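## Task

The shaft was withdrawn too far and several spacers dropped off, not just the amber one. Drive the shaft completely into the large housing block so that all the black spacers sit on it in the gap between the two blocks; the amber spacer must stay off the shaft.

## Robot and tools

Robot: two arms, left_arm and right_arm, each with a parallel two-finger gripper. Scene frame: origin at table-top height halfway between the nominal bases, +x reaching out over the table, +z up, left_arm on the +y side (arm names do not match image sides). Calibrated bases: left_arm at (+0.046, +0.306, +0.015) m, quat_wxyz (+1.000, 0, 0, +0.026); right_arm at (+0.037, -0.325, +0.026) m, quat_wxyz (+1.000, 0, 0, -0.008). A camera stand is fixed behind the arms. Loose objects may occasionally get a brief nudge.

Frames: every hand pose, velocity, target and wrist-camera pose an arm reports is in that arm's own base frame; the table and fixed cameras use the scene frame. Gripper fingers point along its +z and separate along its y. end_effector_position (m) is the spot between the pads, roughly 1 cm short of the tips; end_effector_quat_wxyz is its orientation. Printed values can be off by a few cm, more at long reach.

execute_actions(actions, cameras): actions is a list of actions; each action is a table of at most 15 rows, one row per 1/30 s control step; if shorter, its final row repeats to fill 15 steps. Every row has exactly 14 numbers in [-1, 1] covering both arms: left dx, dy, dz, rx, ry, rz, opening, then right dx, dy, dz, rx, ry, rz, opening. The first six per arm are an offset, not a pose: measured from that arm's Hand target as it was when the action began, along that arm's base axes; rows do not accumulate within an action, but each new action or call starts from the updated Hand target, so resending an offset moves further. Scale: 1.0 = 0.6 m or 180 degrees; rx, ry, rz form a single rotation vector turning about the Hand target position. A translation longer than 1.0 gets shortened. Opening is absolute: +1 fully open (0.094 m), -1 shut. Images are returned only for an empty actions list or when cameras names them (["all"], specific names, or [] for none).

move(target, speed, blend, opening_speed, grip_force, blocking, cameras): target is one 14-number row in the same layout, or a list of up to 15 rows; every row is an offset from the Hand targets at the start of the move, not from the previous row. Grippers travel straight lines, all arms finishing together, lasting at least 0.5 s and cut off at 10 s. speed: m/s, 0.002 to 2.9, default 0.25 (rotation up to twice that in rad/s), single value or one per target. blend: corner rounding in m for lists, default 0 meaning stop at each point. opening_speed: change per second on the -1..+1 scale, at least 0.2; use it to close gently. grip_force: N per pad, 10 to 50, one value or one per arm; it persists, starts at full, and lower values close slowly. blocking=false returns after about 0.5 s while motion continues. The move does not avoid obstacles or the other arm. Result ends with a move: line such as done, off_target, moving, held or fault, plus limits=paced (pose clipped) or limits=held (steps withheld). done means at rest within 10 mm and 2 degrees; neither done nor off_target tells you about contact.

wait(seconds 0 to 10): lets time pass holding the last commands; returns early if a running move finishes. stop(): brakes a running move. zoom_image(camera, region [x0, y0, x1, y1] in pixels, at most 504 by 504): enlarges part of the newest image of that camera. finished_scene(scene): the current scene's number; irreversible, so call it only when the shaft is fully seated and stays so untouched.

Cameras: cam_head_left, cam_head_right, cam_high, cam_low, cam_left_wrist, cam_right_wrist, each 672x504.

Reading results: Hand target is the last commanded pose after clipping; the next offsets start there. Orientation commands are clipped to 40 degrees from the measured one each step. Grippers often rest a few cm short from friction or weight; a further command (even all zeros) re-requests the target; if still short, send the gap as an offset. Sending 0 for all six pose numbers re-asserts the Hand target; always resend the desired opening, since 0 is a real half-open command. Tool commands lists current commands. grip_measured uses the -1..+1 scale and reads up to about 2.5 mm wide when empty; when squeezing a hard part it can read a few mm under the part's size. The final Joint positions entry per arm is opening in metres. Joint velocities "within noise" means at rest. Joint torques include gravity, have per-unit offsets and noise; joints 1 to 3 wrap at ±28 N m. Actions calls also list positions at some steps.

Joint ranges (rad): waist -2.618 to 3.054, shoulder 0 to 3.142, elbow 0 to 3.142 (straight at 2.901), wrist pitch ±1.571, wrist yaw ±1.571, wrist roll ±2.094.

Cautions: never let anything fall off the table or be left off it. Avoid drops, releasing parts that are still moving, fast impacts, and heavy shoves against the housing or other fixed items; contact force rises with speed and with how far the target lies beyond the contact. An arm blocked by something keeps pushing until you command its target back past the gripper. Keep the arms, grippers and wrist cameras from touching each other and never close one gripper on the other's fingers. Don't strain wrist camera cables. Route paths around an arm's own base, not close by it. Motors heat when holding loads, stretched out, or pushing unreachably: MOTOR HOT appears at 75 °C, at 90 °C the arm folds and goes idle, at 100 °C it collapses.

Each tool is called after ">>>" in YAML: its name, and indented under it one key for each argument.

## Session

>>> execute_actions:
  actions: []

Scene clock: 0.00 s.
left_arm: end_effector_position=(+0.3886, +0.0483, +0.1013) grip_measured=+1.000 end_effector_quat_wxyz=(+0.589, -0.133, +0.794, +0.077) | right_arm: end_effector_position=(+0.4105, +0.0080, +0.1270) grip_measured=+1.000 end_effector_quat_wxyz=(+0.632, +0.027, +0.773, -0.052)
Joint positions: left_arm=[-0.014 1.539 0.342 0.884 -0.296 -0.129 0.094] | right_arm=[0.117 1.58 0.383 0.995 0.229 -0.001 0.094]
Joint velocities: within noise
Joint torques (N m): no reading
Motor temperatures (°C): left_arm=[25 31 29 26 25 23 27] | right_arm=[25 32 27 26 24 25 25]
Heat: left arm: 31 °C; right arm: 32 °C.
Hand target: left_arm +0.3903, +0.0485, +0.1057; +0.593, -0.134, +0.790, +0.077 | right_arm +0.4127, +0.0081, +0.1344; +0.640, +0.028, +0.766, -0.051
Tool commands: left_gripper/opening=+1.0 right_gripper/opening=+1.0

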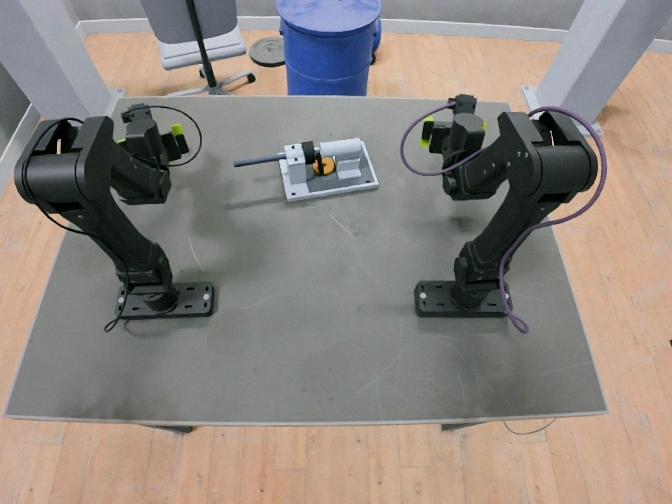

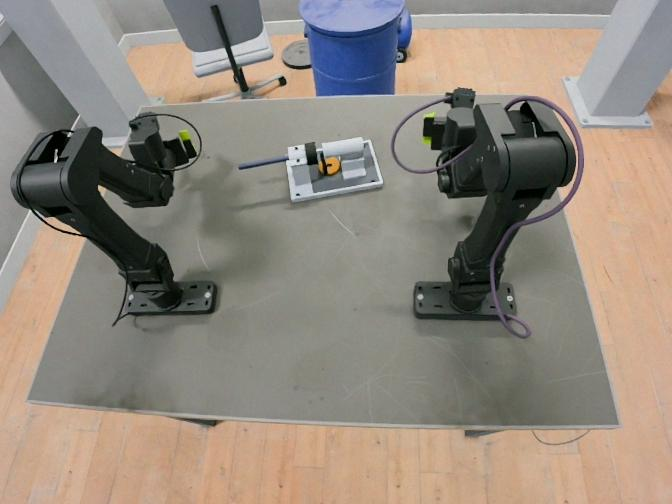

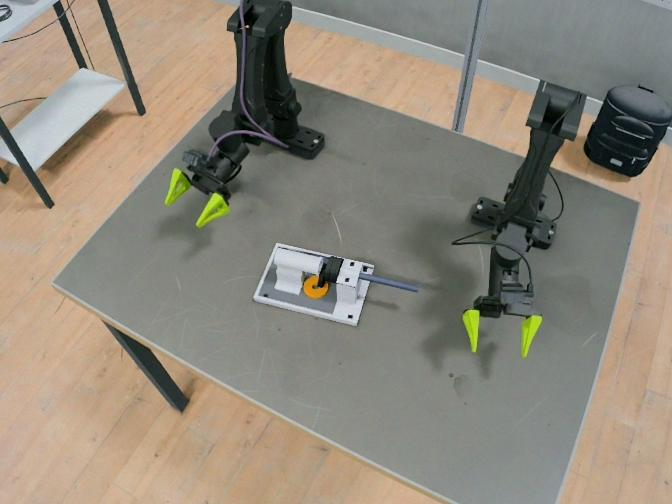

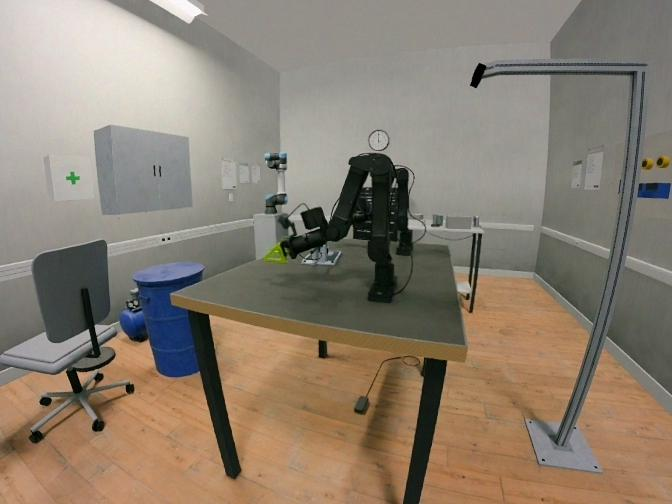

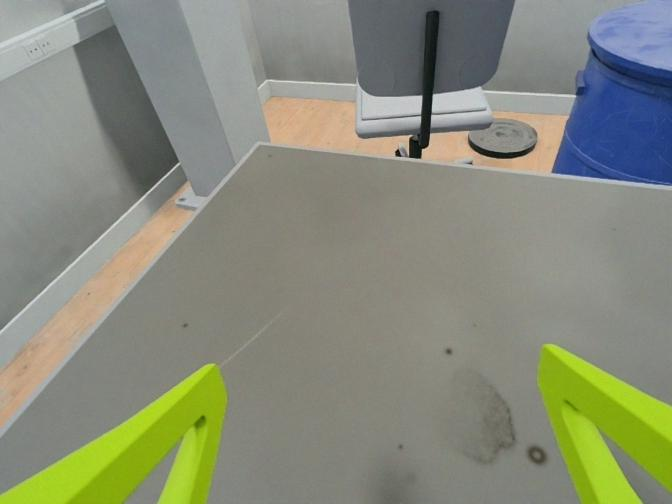

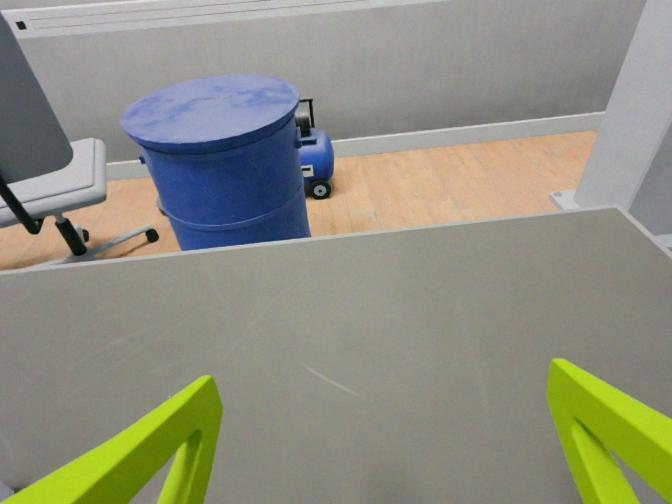

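>>> zoom_image:
  camera: "cam_high"
  region: [240, 230, 430, 340]

>>> zoom_image:
  camera: "cam_head_left"
  region: [225, 125, 390, 210]

>>> zoom_image:
  camera: "cam_head_right"
  region: [225, 125, 395, 210]

>>> zoom_image:
  camera: "cam_low"
  region: [280, 230, 360, 280]

Scaled by 2.653 from the camera's 672x504 image, which has a finer 960x720 frame.

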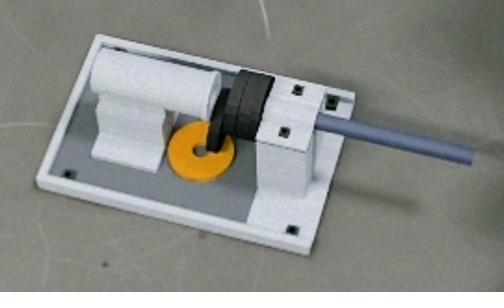

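Scaled by 3.055 from the camera's 672x504 image, which has a finer 960x720 frame.

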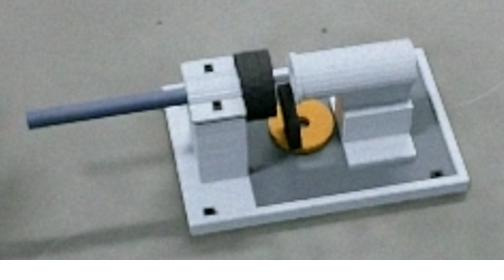

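Scaled by 2.965 from the camera's 672x504 image, which has a finer 960x720 frame.

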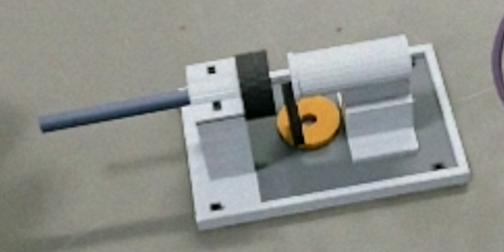

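Scaled by 6.300 from the camera's 672x504 image, which has a finer 960x720 frame.

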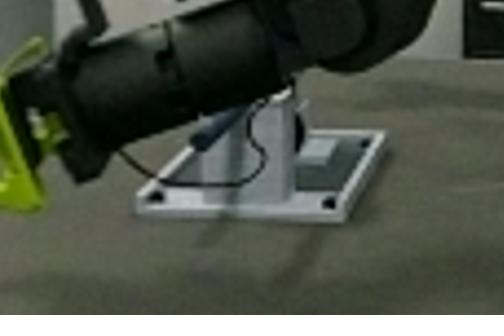

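>>> move:
  target:
    - [0,0,0,0,0,0,1, -0.06,0.1,0.18,-0.15,0.145,0.2,1]
    - [0,0,0,0,0,0,1, -0.1278,0.4122,0.14,-0.3608,0.3488,0.4760,1]
  speed: 0.3
  blend: [0.05, 0]
  cameras: ["cam_right_wrist", "cam_high", "cam_head_left"]

Scene clock: 11.03 s.
left_arm: end_effector_position=(+0.3886, +0.0483, +0.1013) grip_measured=+1.000 end_effector_quat_wxyz=(+0.589, -0.133, +0.794, +0.077) | right_arm: end_effector_position=(+0.3329, +0.2528, +0.2167) grip_measured=+1.000 end_effector_quat_wxyz=(-0.106, +0.765, -0.635, +0.023)
Joint positions: left_arm=[-0.014 1.539 0.342 0.884 -0.296 -0.129 0.094] | right_arm=[0.646 2.022 2.212 -1.544 -0.004 -1.109 0.094]
Joint torques (N m): left_arm=[-0.03 -6.04 6.2 2.11 -0.06 0] | right_arm=[0.1 -8.83 9.21 0.72 0.01 -0.09]
Heat: left arm: 31 °C; right arm: 32 °C.
Hand target: left_arm +0.3903, +0.0485, +0.1057; +0.593, -0.134, +0.790, +0.077 | right_arm +0.3360, +0.2555, +0.2185; -0.001, +0.772, -0.636, +0.001
Off the commanded pose: left_arm 0.005 m, 1 deg | right_arm 0.004 m, 12 deg.
joint sent to its limit (right arm) — joint 4 (wrist pitch), lower limit. The joint targets are off in orientation, not in position.
move: off_target (right_arm)
Images, in order (width x height): cam_head_left 672x504, cam_high 672x504, cam_right_wrist 672x504.

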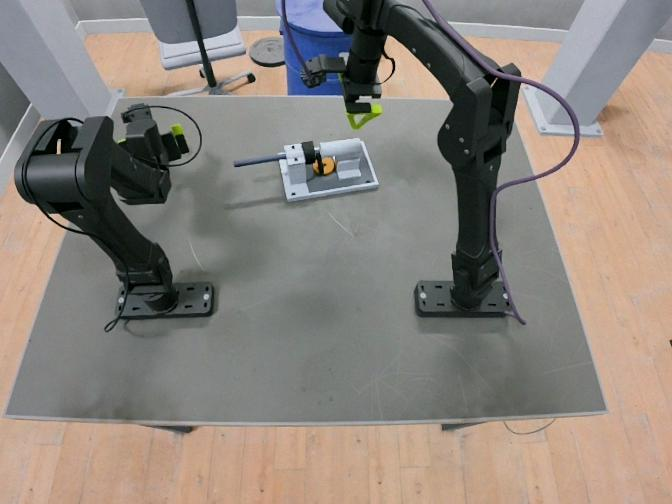

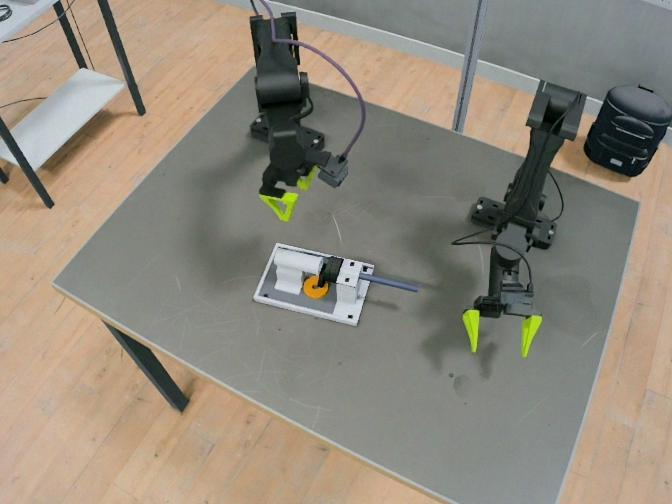

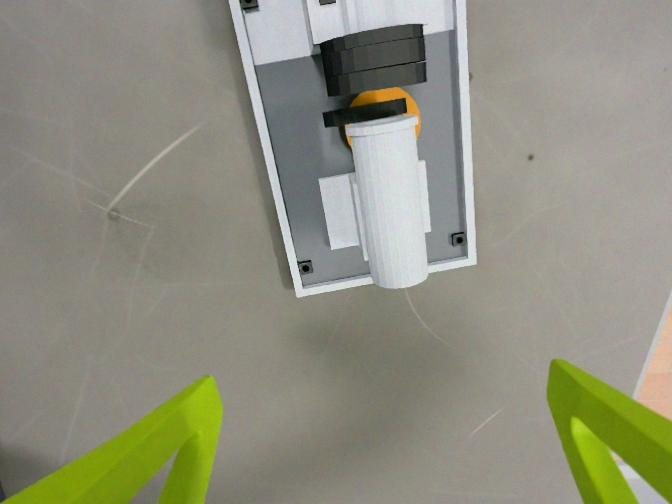

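>>> zoom_image:
  camera: "cam_right_wrist"
  region: [220, 0, 500, 210]

>>> zoom_image:
  camera: "cam_high"
  region: [245, 235, 425, 335]

>>> zoom_image:
  camera: "cam_head_left"
  region: [270, 130, 390, 210]

Scaled by 1.800 from the camera's 672x504 image, which has a finer 960x720 frame.

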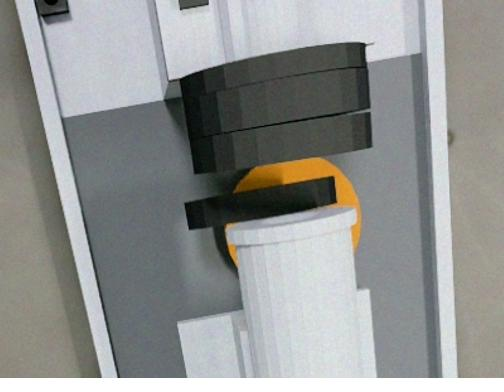

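Scaled by 2.800 from the camera's 672x504 image, which has a finer 960x720 frame.

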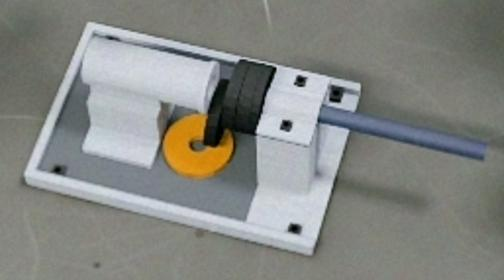

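Scaled by 4.200 from the camera's 672x504 image, which has a finer 960x720 frame.

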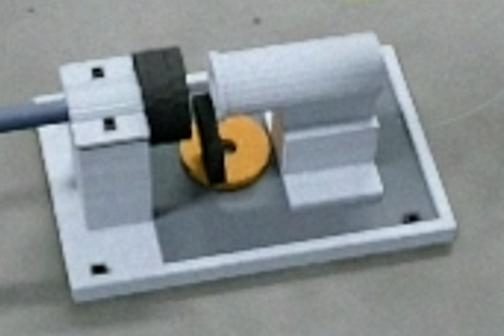

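>>> move:
  target:
    - [-0.15,-0.1,0.12,0.1,0.18,-0.2,1, -0.008,0.041,-0.06,0,0,0,1]
    - [-0.201,-0.211,0.09,0.2577,0.3807,-0.4796,1, -0.016,0.082,-0.131,0,0,0,1]
  speed: 0.3
  blend: [0.05, 0]
  cameras: ["cam_right_wrist", "cam_left_wrist", "cam_head_left", "cam_low"]

Scene clock: 23.50 s.
left_arm: end_effector_position=(+0.2671, -0.0761, +0.1564) grip_measured=+1.000 end_effector_quat_wxyz=(+0.000, +0.659, +0.752, +0.000) | right_arm: end_effector_position=(+0.3250, +0.2992, +0.1406) grip_measured=+1.000 end_effector_quat_wxyz=(-0.026, +0.771, -0.637, +0.004)
Joint positions: left_arm=[-0.282 1.597 1.453 -1.427 0 1.157 0.094] | right_arm=[0.742 2.249 2.276 -1.546 0.001 -1.019 0.094]
Joint torques (N m): left_arm=[-0.36 -5.9 9.11 0.4 0 0.05] | right_arm=[0.47 -10.62 9.25 0.39 -0.01 0.03]
Heat: left arm: 31 °C; right arm: 32 °C.
Hand target: left_arm +0.2697, -0.0781, +0.1598; +0.000, +0.663, +0.749, +0.000 | right_arm +0.3265, +0.3046, +0.1399; +0.000, +0.772, -0.636, +0.000
Off the commanded pose: left_arm 0.005 m, 1 deg | right_arm 0.006 m, 3 deg.
joint sent to its limit (right arm) — joint 4 (wrist pitch), lower limit. The joint targets are off in orientation, not in position.
move: off_target (right_arm)
Images, in order (width x height): cam_head_left 672x504, cam_low 672x504, cam_left_wrist 672x504, cam_right_wrist 672x504.

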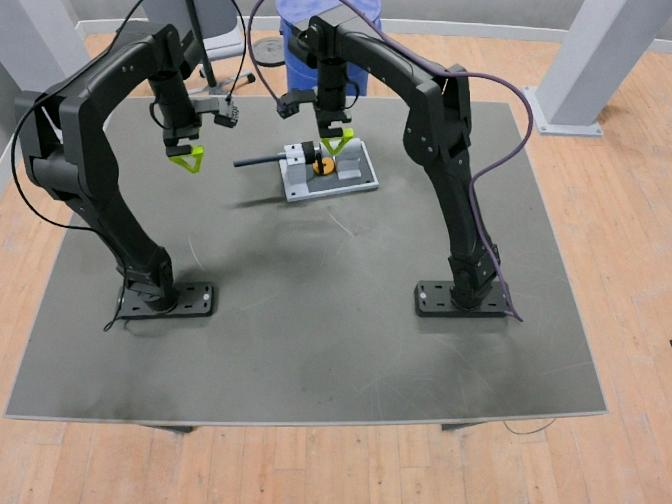

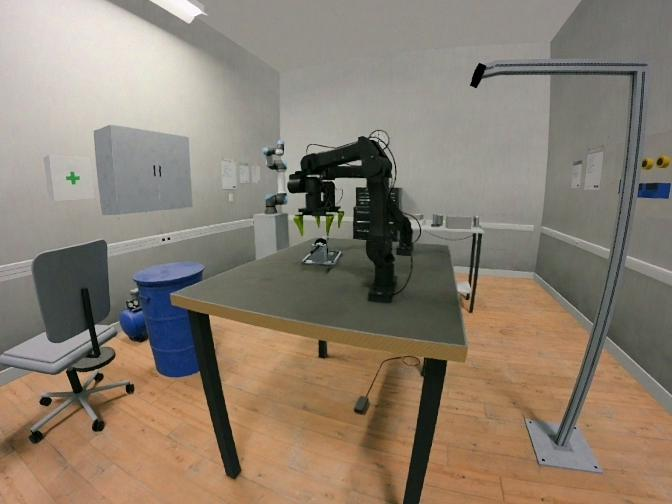

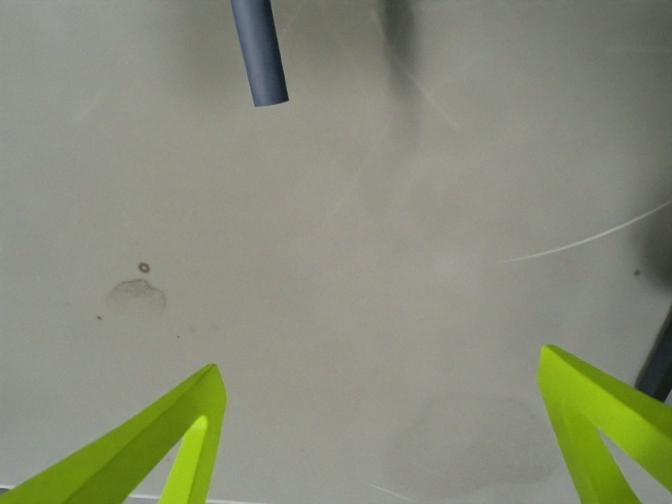

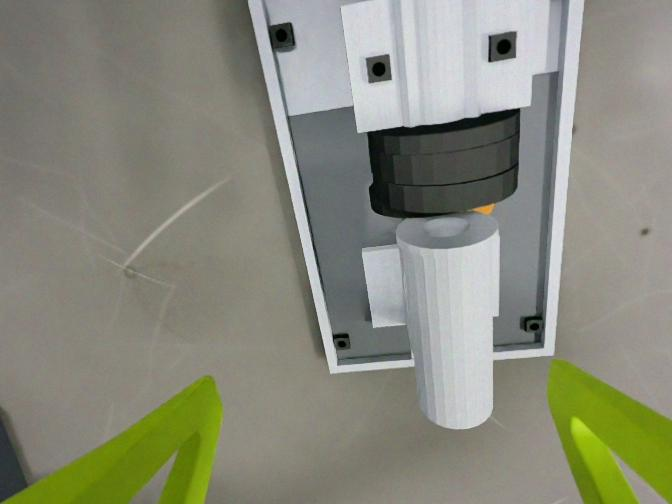

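>>> zoom_image:
  camera: "cam_right_wrist"
  region: [300, 0, 580, 260]

>>> zoom_image:
  camera: "cam_low"
  region: [280, 200, 370, 275]

>>> zoom_image:
  camera: "cam_head_left"
  region: [270, 120, 390, 210]

Scaled by 1.800 from the camera's 672x504 image, which has a finer 960x720 frame.

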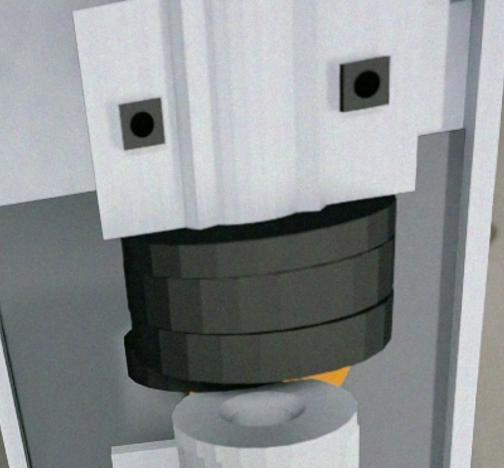

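Scaled by 5.600 from the camera's 672x504 image, which has a finer 960x720 frame.

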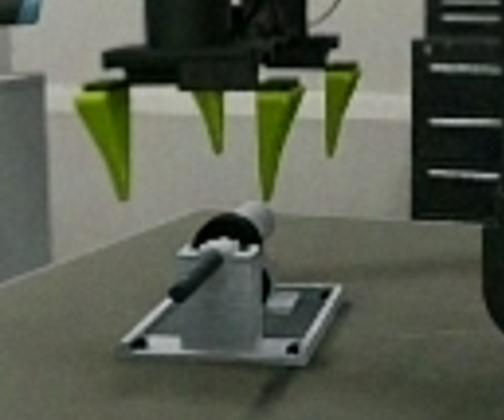

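Scaled by 4.200 from the camera's 672x504 image, which has a finer 960x720 frame.

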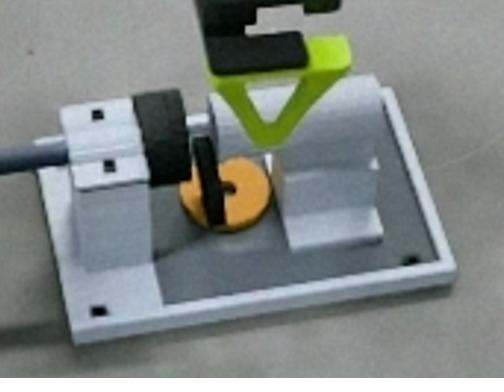

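>>> move:
  target:
    - [0.05,-0.1117,-0.02,-0.109,-0.0212,0.0441,1, 0.055,-0.0035,-0.02,0,0,0.0444,1]
  speed: 0.2
  cameras: ["cam_right_wrist", "cam_left_wrist", "cam_low"]

Scene clock: 35.60 s.
left_arm: end_effector_position=(+0.3012, -0.1405, +0.1529) grip_measured=+1.000 end_effector_quat_wxyz=(+0.141, +0.600, +0.782, -0.095) | right_arm: end_effector_position=(+0.3541, +0.3020, +0.1303) grip_measured=+1.000 end_effector_quat_wxyz=(-0.037, +0.814, -0.580, +0.010)
Joint positions: left_arm=[-0.291 1.602 1.398 -1.166 0.277 0.99 0.094] | right_arm=[0.704 2.347 2.401 -1.548 0.001 -1.198 0.094]
Joint torques (N m): left_arm=[-0.53 -6.56 6.08 0.97 0.27 -0.05] | right_arm=[-0.57 -11.22 9.14 0.46 -0.03 -0.08]
Heat: left arm: 31 °C; right arm: 34 °C.
Hand target: left_arm +0.2998, -0.1451, +0.1478; +0.138, +0.600, +0.781, -0.105 | right_arm +0.3594, +0.3026, +0.1279; -0.001, +0.814, -0.581, +0.000
Off the commanded pose: left_arm 0.007 m, 1 deg | right_arm 0.006 m, 4 deg.
joint sent to its limit (right arm) — joint 4 (wrist pitch), lower limit. The joint targets are off in orientation, not in position.
move: off_target (right_arm)
Images, in order (width x height): cam_low 672x504, cam_left_wrist 672x504, cam_right_wrist 672x504.

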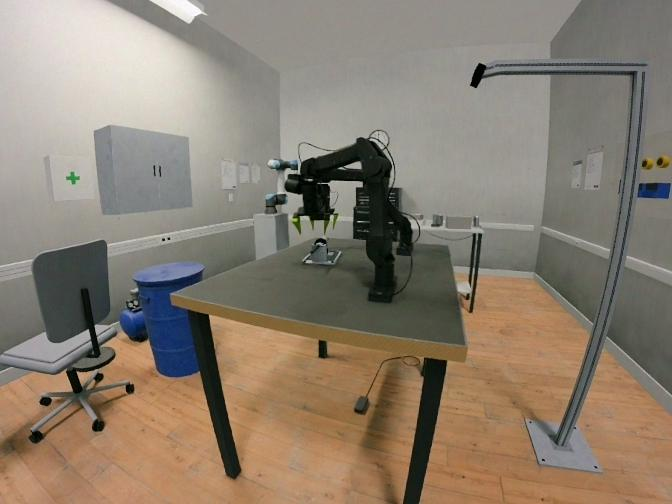

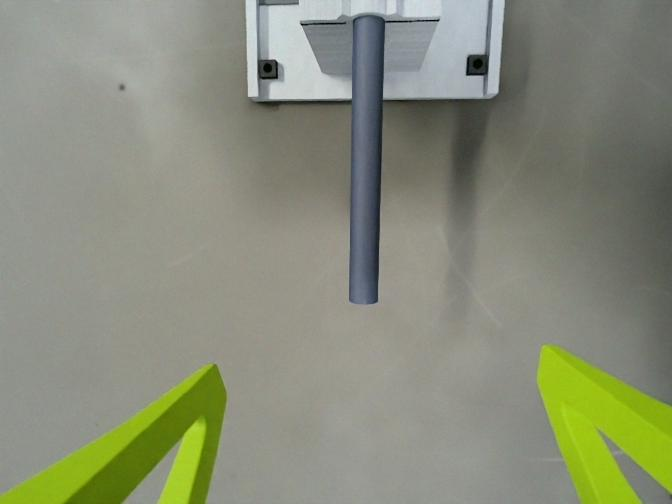

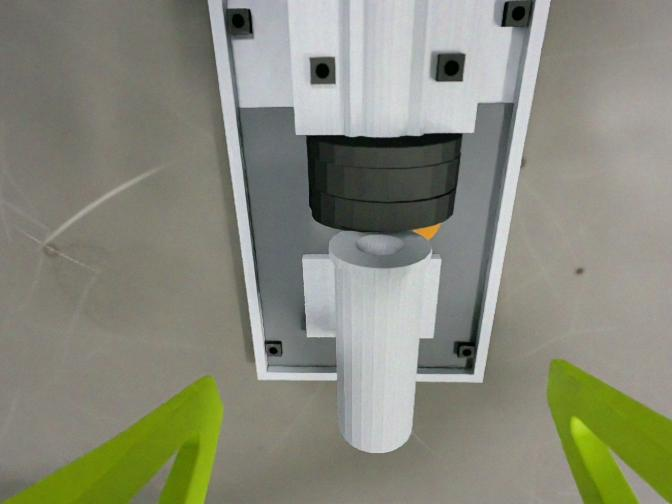

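>>> move:
  target:
    - [0.0095,-0.0307,-0.1297,0,0,0,0.3, 0,0,-0.10,0,0,0,0.3]
  speed: 0.15
  cameras: ["cam_right_wrist", "cam_left_wrist", "cam_head_left"]

Scene clock: 40.43 s.
left_arm: end_effector_position=(+0.3062, -0.1609, +0.0739) grip_measured=+0.303 end_effector_quat_wxyz=(+0.140, +0.600, +0.781, -0.101) | right_arm: end_effector_position=(+0.3567, +0.3043, +0.0791) grip_measured=+0.302 end_effector_quat_wxyz=(-0.008, +0.814, -0.580, +0.002)
Joint positions: left_arm=[-0.343 1.681 1.165 -0.844 0.278 0.937 0.061] | right_arm=[0.704 2.401 2.292 -1.446 0.001 -1.199 0.061]
Joint torques (N m): left_arm=[-0.44 -7.21 6.35 1.03 0.18 -0.05] | right_arm=[-0.54 -12.27 5.82 0.58 -0.02 -0.09]
Heat: left arm: 31 °C; right arm: 34 °C.
Hand target: left_arm +0.3054, -0.1634, +0.0699; +0.138, +0.599, +0.781, -0.106 | right_arm +0.3594, +0.3026, +0.0678; +0.000, +0.814, -0.581, +0.000
Off the commanded pose: left_arm 0.005 m, 1 deg | right_arm 0.012 m, 1 deg.
move: off_target (right_arm)
Images, in order (width x height): cam_head_left 672x504, cam_left_wrist 672x504, cam_right_wrist 672x504.

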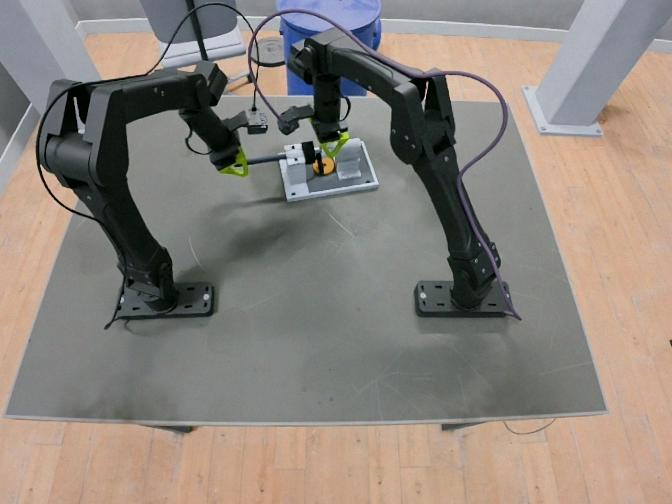

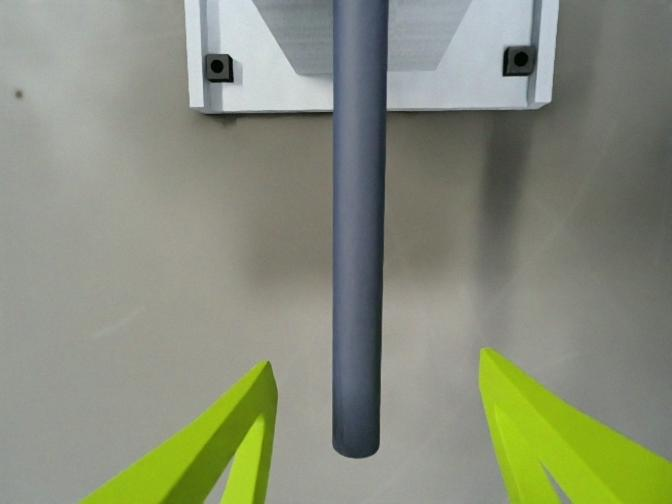

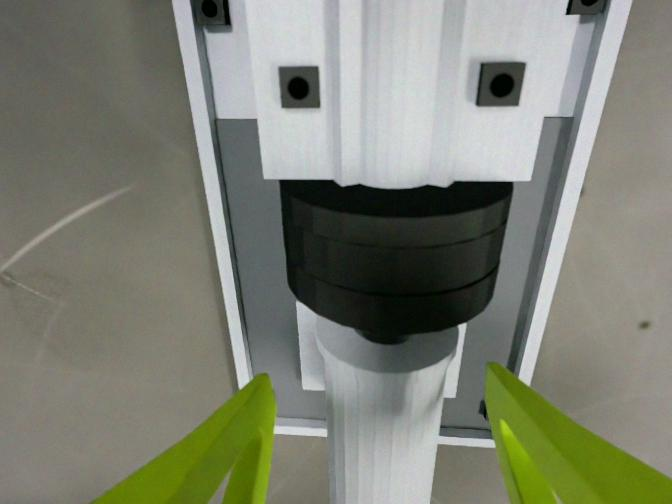

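>>> move:
  target:
    - [0.0098,0.0028,0,0,0,0,0.3, 0,0,-0.033,0,0,0,0.0]
  speed: 0.1
  cameras: ["cam_right_wrist", "cam_left_wrist"]

Scene clock: 42.63 s.
left_arm: end_effector_position=(+0.3057, -0.1607, +0.0695) grip_measured=+0.303 end_effector_quat_wxyz=(+0.133, +0.600, +0.782, -0.103) | right_arm: end_effector_position=(+0.3588, +0.3048, +0.0582) grip_measured=+0.002 end_effector_quat_wxyz=(-0.007, +0.814, -0.580, +0.004)
Joint positions: left_arm=[-0.343 1.695 1.165 -0.844 0.278 0.938 0.061] | right_arm=[0.703 2.401 2.209 -1.362 0.004 -1.2 0.047]
Joint torques (N m): left_arm=[0.58 -6.87 8.31 0.92 0.2 0.05] | right_arm=[-0.51 -12.96 5.31 0.61 -0.04 -0.08]
Heat: left arm: 31 °C; right arm: 34 °C.
Hand target: left_arm +0.3113, -0.1618, +0.0699; +0.138, +0.599, +0.781, -0.106 | right_arm +0.3594, +0.3026, +0.0480; +0.000, +0.814, -0.581, +0.000
Off the commanded pose: left_arm 0.006 m, 1 deg | right_arm 0.010 m, 1 deg.
move: done
Images, in order (width x height): cam_left_wrist 672x504, cam_right_wrist 672x504.

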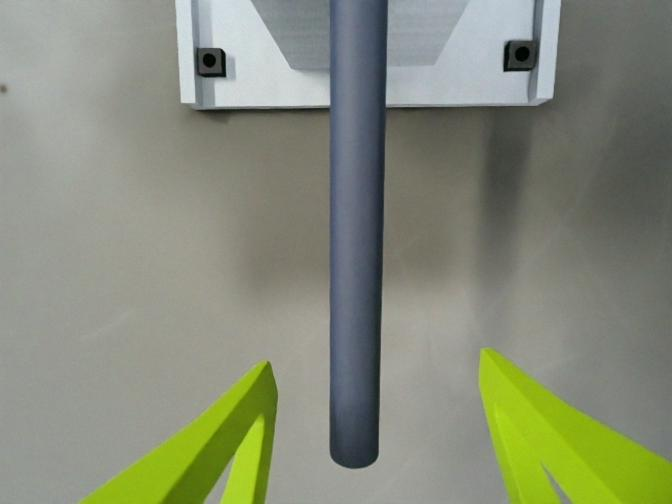

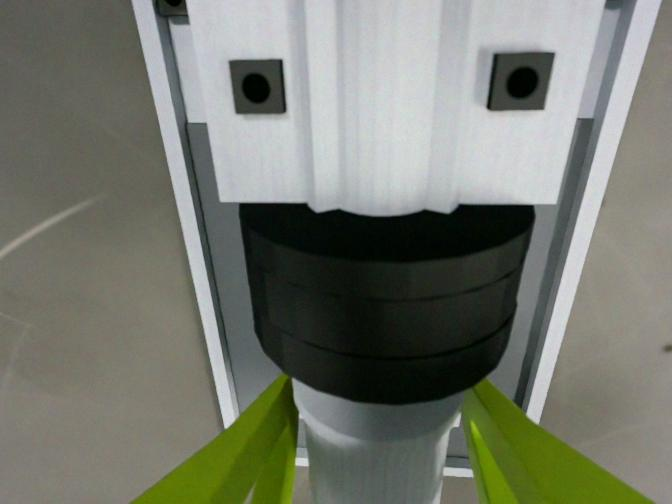

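>>> move:
  target:
    - [0.0105,0.0028,0,0,0,0,0.1, 0,0,0,0,0,0,-0.5]
  speed: 0.1
  grip_force: [50, 15]
  cameras: ["cam_right_wrist", "cam_left_wrist"]

Scene clock: 45.43 s.
left_arm: end_effector_position=(+0.3110, -0.1579, +0.0673) grip_measured=+0.103 end_effector_quat_wxyz=(+0.132, +0.599, +0.783, -0.102) | right_arm: end_effector_position=(+0.3592, +0.3050, +0.0582) grip_measured=-0.153 end_effector_quat_wxyz=(-0.008, +0.811, -0.584, +0.004)
Joint positions: left_arm=[-0.33 1.714 1.179 -0.844 0.278 0.948 0.052] | right_arm=[0.703 2.401 2.209 -1.36 0.004 -1.19 0.04]
Joint torques (N m): left_arm=[0.43 -6.97 9.29 0.86 0.21 0.07] | right_arm=[-0.5 -12.94 5.35 0.56 -0.05 -0.19]
Heat: left arm: 31 °C; right arm: 35 °C.
Hand target: left_arm +0.3176, -0.1602, +0.0699; +0.138, +0.599, +0.781, -0.106 | right_arm +0.3594, +0.3025, +0.0480; +0.000, +0.814, -0.581, +0.000
Off the commanded pose: left_arm 0.007 m, 1 deg | right_arm 0.010 m, 1 deg.
grip_force (N): 50, 15
move: done
Images, in order (width x height): cam_left_wrist 672x504, cam_right_wrist 672x504.

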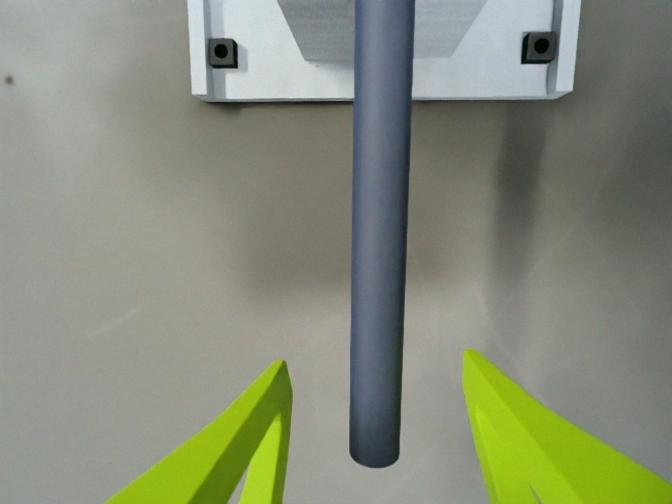

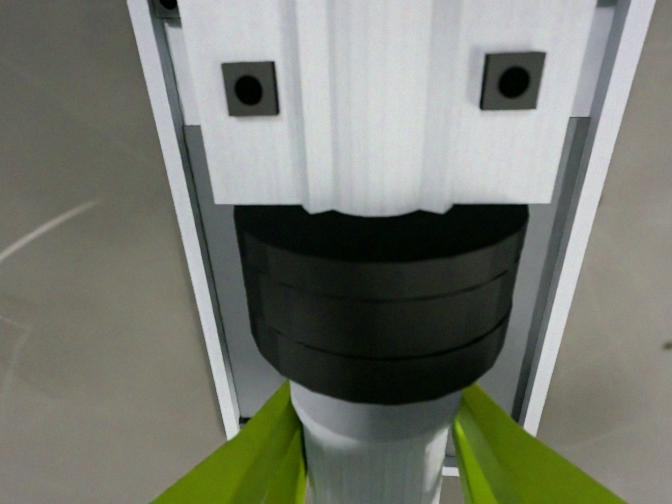

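>>> move:
  target:
    - [0,0,0,0,0,0,-1, 0,0,0,0,0,0,0.2]
  speed: 0.1
  grip_force: [40, 50]
  cameras: ["cam_left_wrist"]

Scene clock: 58.03 s.
left_arm: end_effector_position=(+0.3109, -0.1579, +0.0673) grip_measured=-0.694 end_effector_quat_wxyz=(+0.134, +0.614, +0.772, -0.100) | right_arm: end_effector_position=(+0.3596, +0.3052, +0.0582) grip_measured=+0.198 end_effector_quat_wxyz=(-0.009, +0.814, -0.581, +0.005)
Joint positions: left_arm=[-0.33 1.714 1.179 -0.844 0.278 0.987 0.014] | right_arm=[0.703 2.401 2.209 -1.359 0.005 -1.198 0.056]
Joint torques (N m): left_arm=[0.46 -6.94 9.28 0.86 0.22 -0.32] | right_arm=[-0.49 -12.96 5.35 0.56 -0.06 -0.09]
Heat: left arm: 31 °C; right arm: 36 °C.
Hand target: left_arm +0.3176, -0.1602, +0.0699; +0.138, +0.599, +0.781, -0.105 | right_arm +0.3595, +0.3025, +0.0480; +0.000, +0.814, -0.581, +0.001
Off the commanded pose: left_arm 0.008 m, 2 deg | right_arm 0.011 m, 1 deg.
grip_force (N): 40, 50
move: off_target (right_arm)
Images, in order (width x height): cam_left_wrist 672x504.

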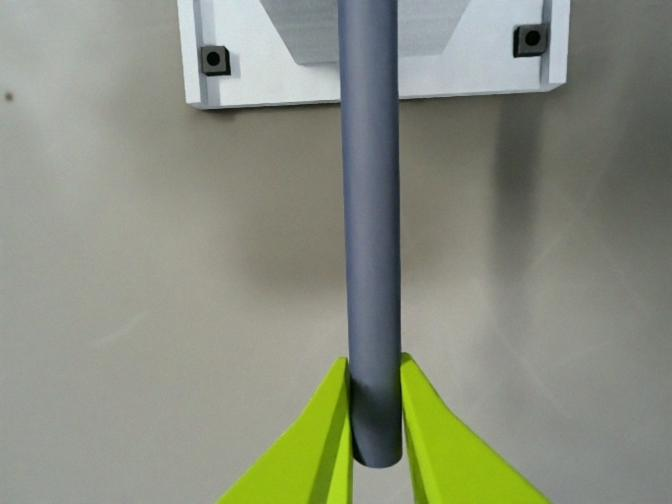

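>>> move:
  target:
    - [0,0,0,0,0,0,-1, 0.0,0.0,0.08,0.0,0.0,0,0.6]
    - [0,0,0,0,0,0,-1, 0.024,-0.0748,0.1367,0.0795,0.0249,-0.0083,0.6]
  speed: 0.2
  blend: [0.02, 0]
  cameras: ["cam_right_wrist", "cam_head_left", "cam_high"]

>>> zoom_image:
  camera: "cam_right_wrist"
  region: [250, 60, 530, 320]

Scene clock: 61.37 s.
left_arm: end_effector_position=(+0.3109, -0.1579, +0.0673) grip_measured=-0.695 end_effector_quat_wxyz=(+0.134, +0.614, +0.771, -0.100) | right_arm: end_effector_position=(+0.3798, +0.2546, +0.1106) grip_measured=+0.598 end_effector_quat_wxyz=(-0.058, +0.797, -0.593, -0.098)
Joint positions: left_arm=[-0.33 1.714 1.179 -0.844 0.278 0.987 0.014] | right_arm=[0.499 2.331 2.276 -1.493 -0.227 -1.361 0.075]
Joint torques (N m): left_arm=[0.46 -6.94 9.25 0.85 0.22 -0.32] | right_arm=[0.05 -18.61 5.15 0.44 -0.44 -0.1]
Motor temperatures (°C): left_arm=[25 31 31 27 25 23 27] | right_arm=[25 37 29 26 24 25 25]
Heat: left arm: 31 °C; right arm: 37 °C.
Hand target: left_arm +0.3176, -0.1602, +0.0699; +0.138, +0.599, +0.781, -0.105 | right_arm +0.3739, +0.2576, +0.1300; -0.079, +0.800, -0.586, -0.104
Off the commanded pose: left_arm 0.008 m, 2 deg | right_arm 0.021 m, 3 deg.
grip_force (N): 40, 50
move: off_target (right_arm)
Images, in order (width x height): cam_head_left 672x504, cam_high 672x504, cam_right_wrist 672x504.

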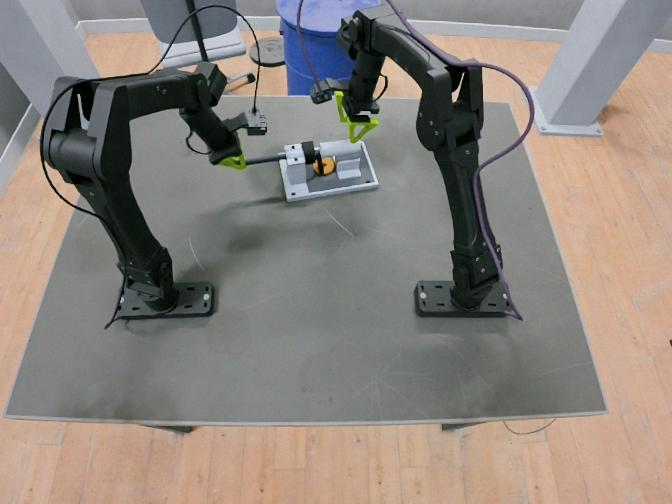

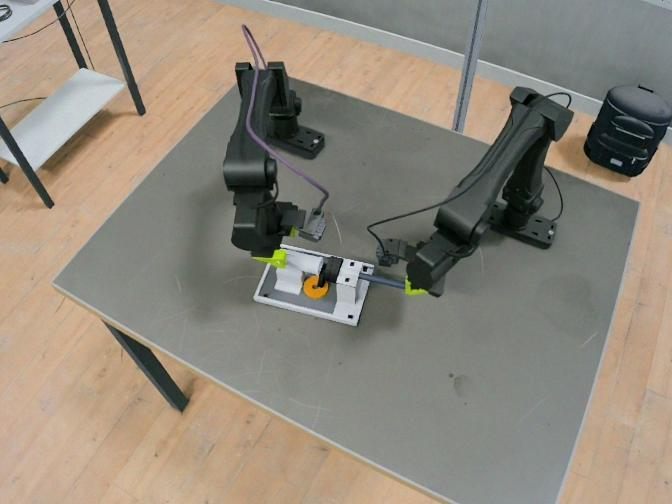

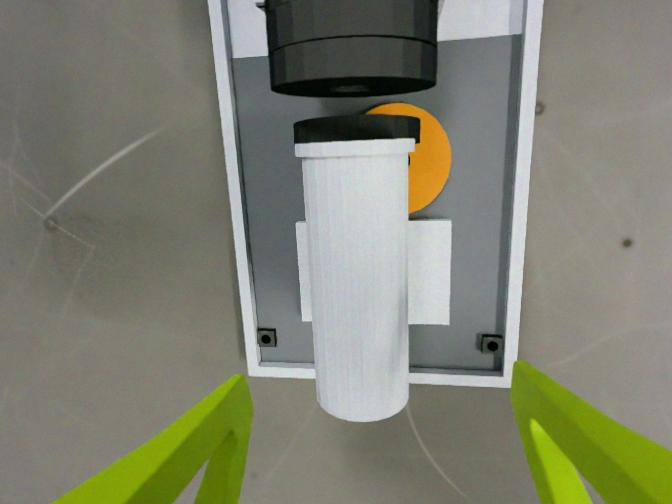

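Scaled by 1.800 from the camera's 672x504 image, which has a finer 960x720 frame.

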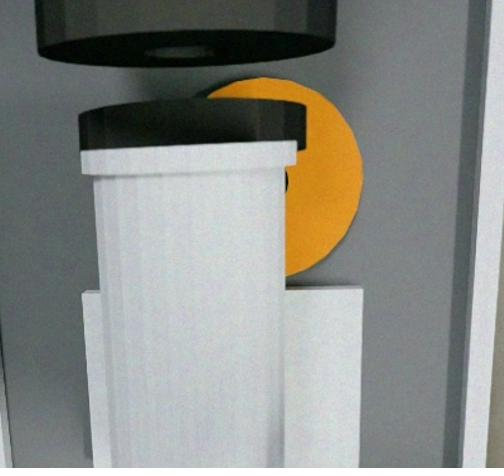

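>>> move:
  target:
    - [0,0,0,0,0,0,-1, -0.0315,0.099,-0.04,0,0,0,0.8]
  speed: 0.15
  cameras: ["cam_right_wrist"]

Scene clock: 70.60 s.
left_arm: end_effector_position=(+0.3109, -0.1579, +0.0673) grip_measured=-0.695 end_effector_quat_wxyz=(+0.134, +0.614, +0.771, -0.100) | right_arm: end_effector_position=(+0.3532, +0.3153, +0.1086) grip_measured=+0.798 end_effector_quat_wxyz=(-0.075, +0.803, -0.583, -0.096)
Joint positions: left_arm=[-0.33 1.714 1.179 -0.844 0.278 0.987 0.014] | right_arm=[0.641 2.331 2.265 -1.417 -0.228 -1.235 0.084]
Joint torques (N m): left_arm=[0.44 -6.94 9.26 0.85 0.21 -0.32] | right_arm=[-0.51 -13.31 6.11 0.73 -0.33 0.03]
Heat: left arm: 31 °C; right arm: 36 °C.
Hand target: left_arm +0.3176, -0.1602, +0.0699; +0.138, +0.599, +0.781, -0.105 | right_arm +0.3550, +0.3170, +0.1061; -0.079, +0.800, -0.586, -0.104
Off the commanded pose: left_arm 0.008 m, 2 deg | right_arm 0.004 m, 1 deg.
grip_force (N): 40, 50
move: done
Images, in order (width x height): cam_right_wrist 672x504.

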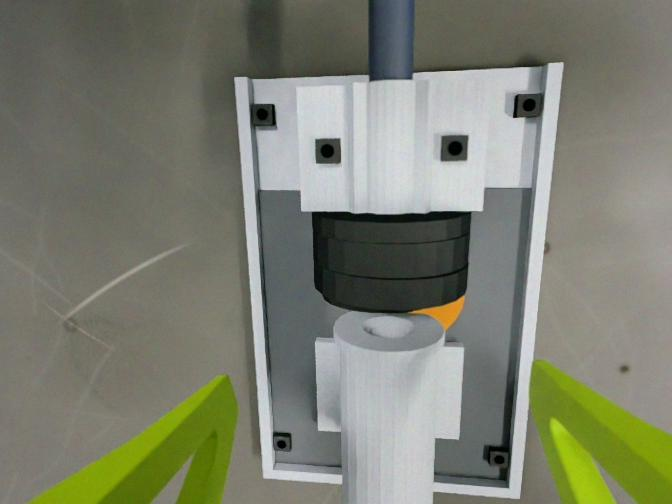

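>>> move:
  target:
    - [0,0,0,0,0,0,-1, 0.0085,0.0020,-0.09,0,0,0,0.8]
  speed: 0.12
  cameras: ["cam_right_wrist", "cam_head_left", "cam_low"]

>>> zoom_image:
  camera: "cam_head_left"
  region: [270, 120, 390, 210]

>>> zoom_image:
  camera: "cam_low"
  region: [280, 200, 370, 275]

Scene clock: 72.53 s.
left_arm: end_effector_position=(+0.3109, -0.1579, +0.0673) grip_measured=-0.695 end_effector_quat_wxyz=(+0.134, +0.614, +0.771, -0.100) | right_arm: end_effector_position=(+0.3604, +0.3187, +0.0611) grip_measured=+0.798 end_effector_quat_wxyz=(-0.082, +0.802, -0.584, -0.093)
Joint positions: left_arm=[-0.33 1.714 1.179 -0.844 0.278 0.987 0.014] | right_arm=[0.637 2.331 2.074 -1.211 -0.228 -1.234 0.084]
Joint torques (N m): left_arm=[0.46 -6.95 9.28 0.85 0.22 -0.32] | right_arm=[-0.59 -12.68 5.52 0.78 -0.33 -0.03]
Heat: left arm: 31 °C; right arm: 36 °C.
Hand target: left_arm +0.3176, -0.1602, +0.0699; +0.138, +0.599, +0.781, -0.105 | right_arm +0.3600, +0.3181, +0.0520; -0.079, +0.800, -0.586, -0.104
Off the commanded pose: left_arm 0.008 m, 2 deg | right_arm 0.009 m, 1 deg.
grip_force (N): 40, 50
move: done
Images, in order (width x height): cam_head_left 672x504, cam_low 672x504, cam_right_wrist 672x504.

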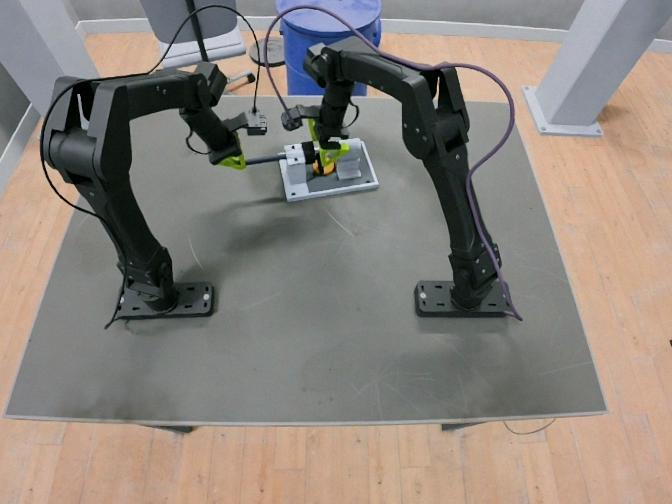

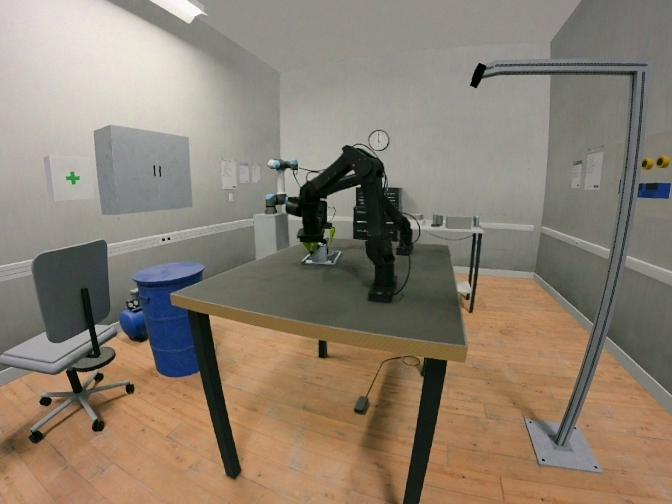

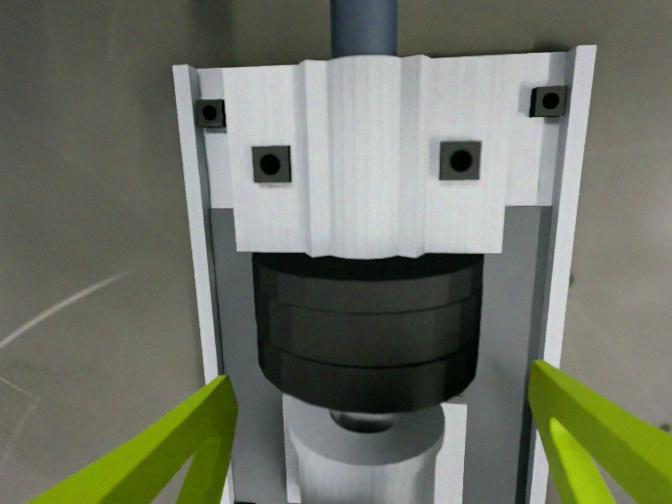

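Scaled by 4.200 from the camera's 672x504 image, which has a finer 960x720 frame.

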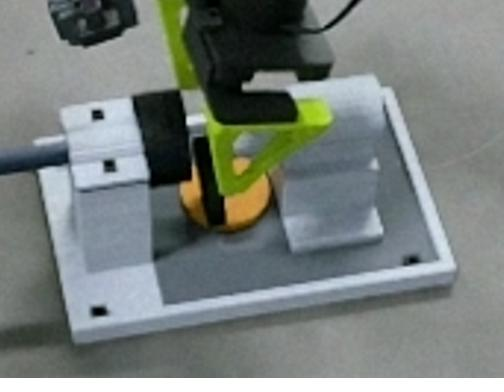

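Scaled by 5.600 from the camera's 672x504 image, which has a finer 960x720 frame.

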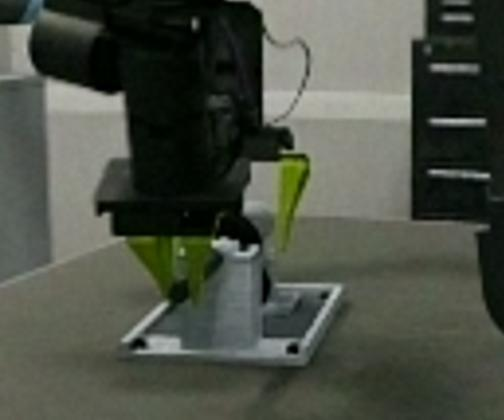

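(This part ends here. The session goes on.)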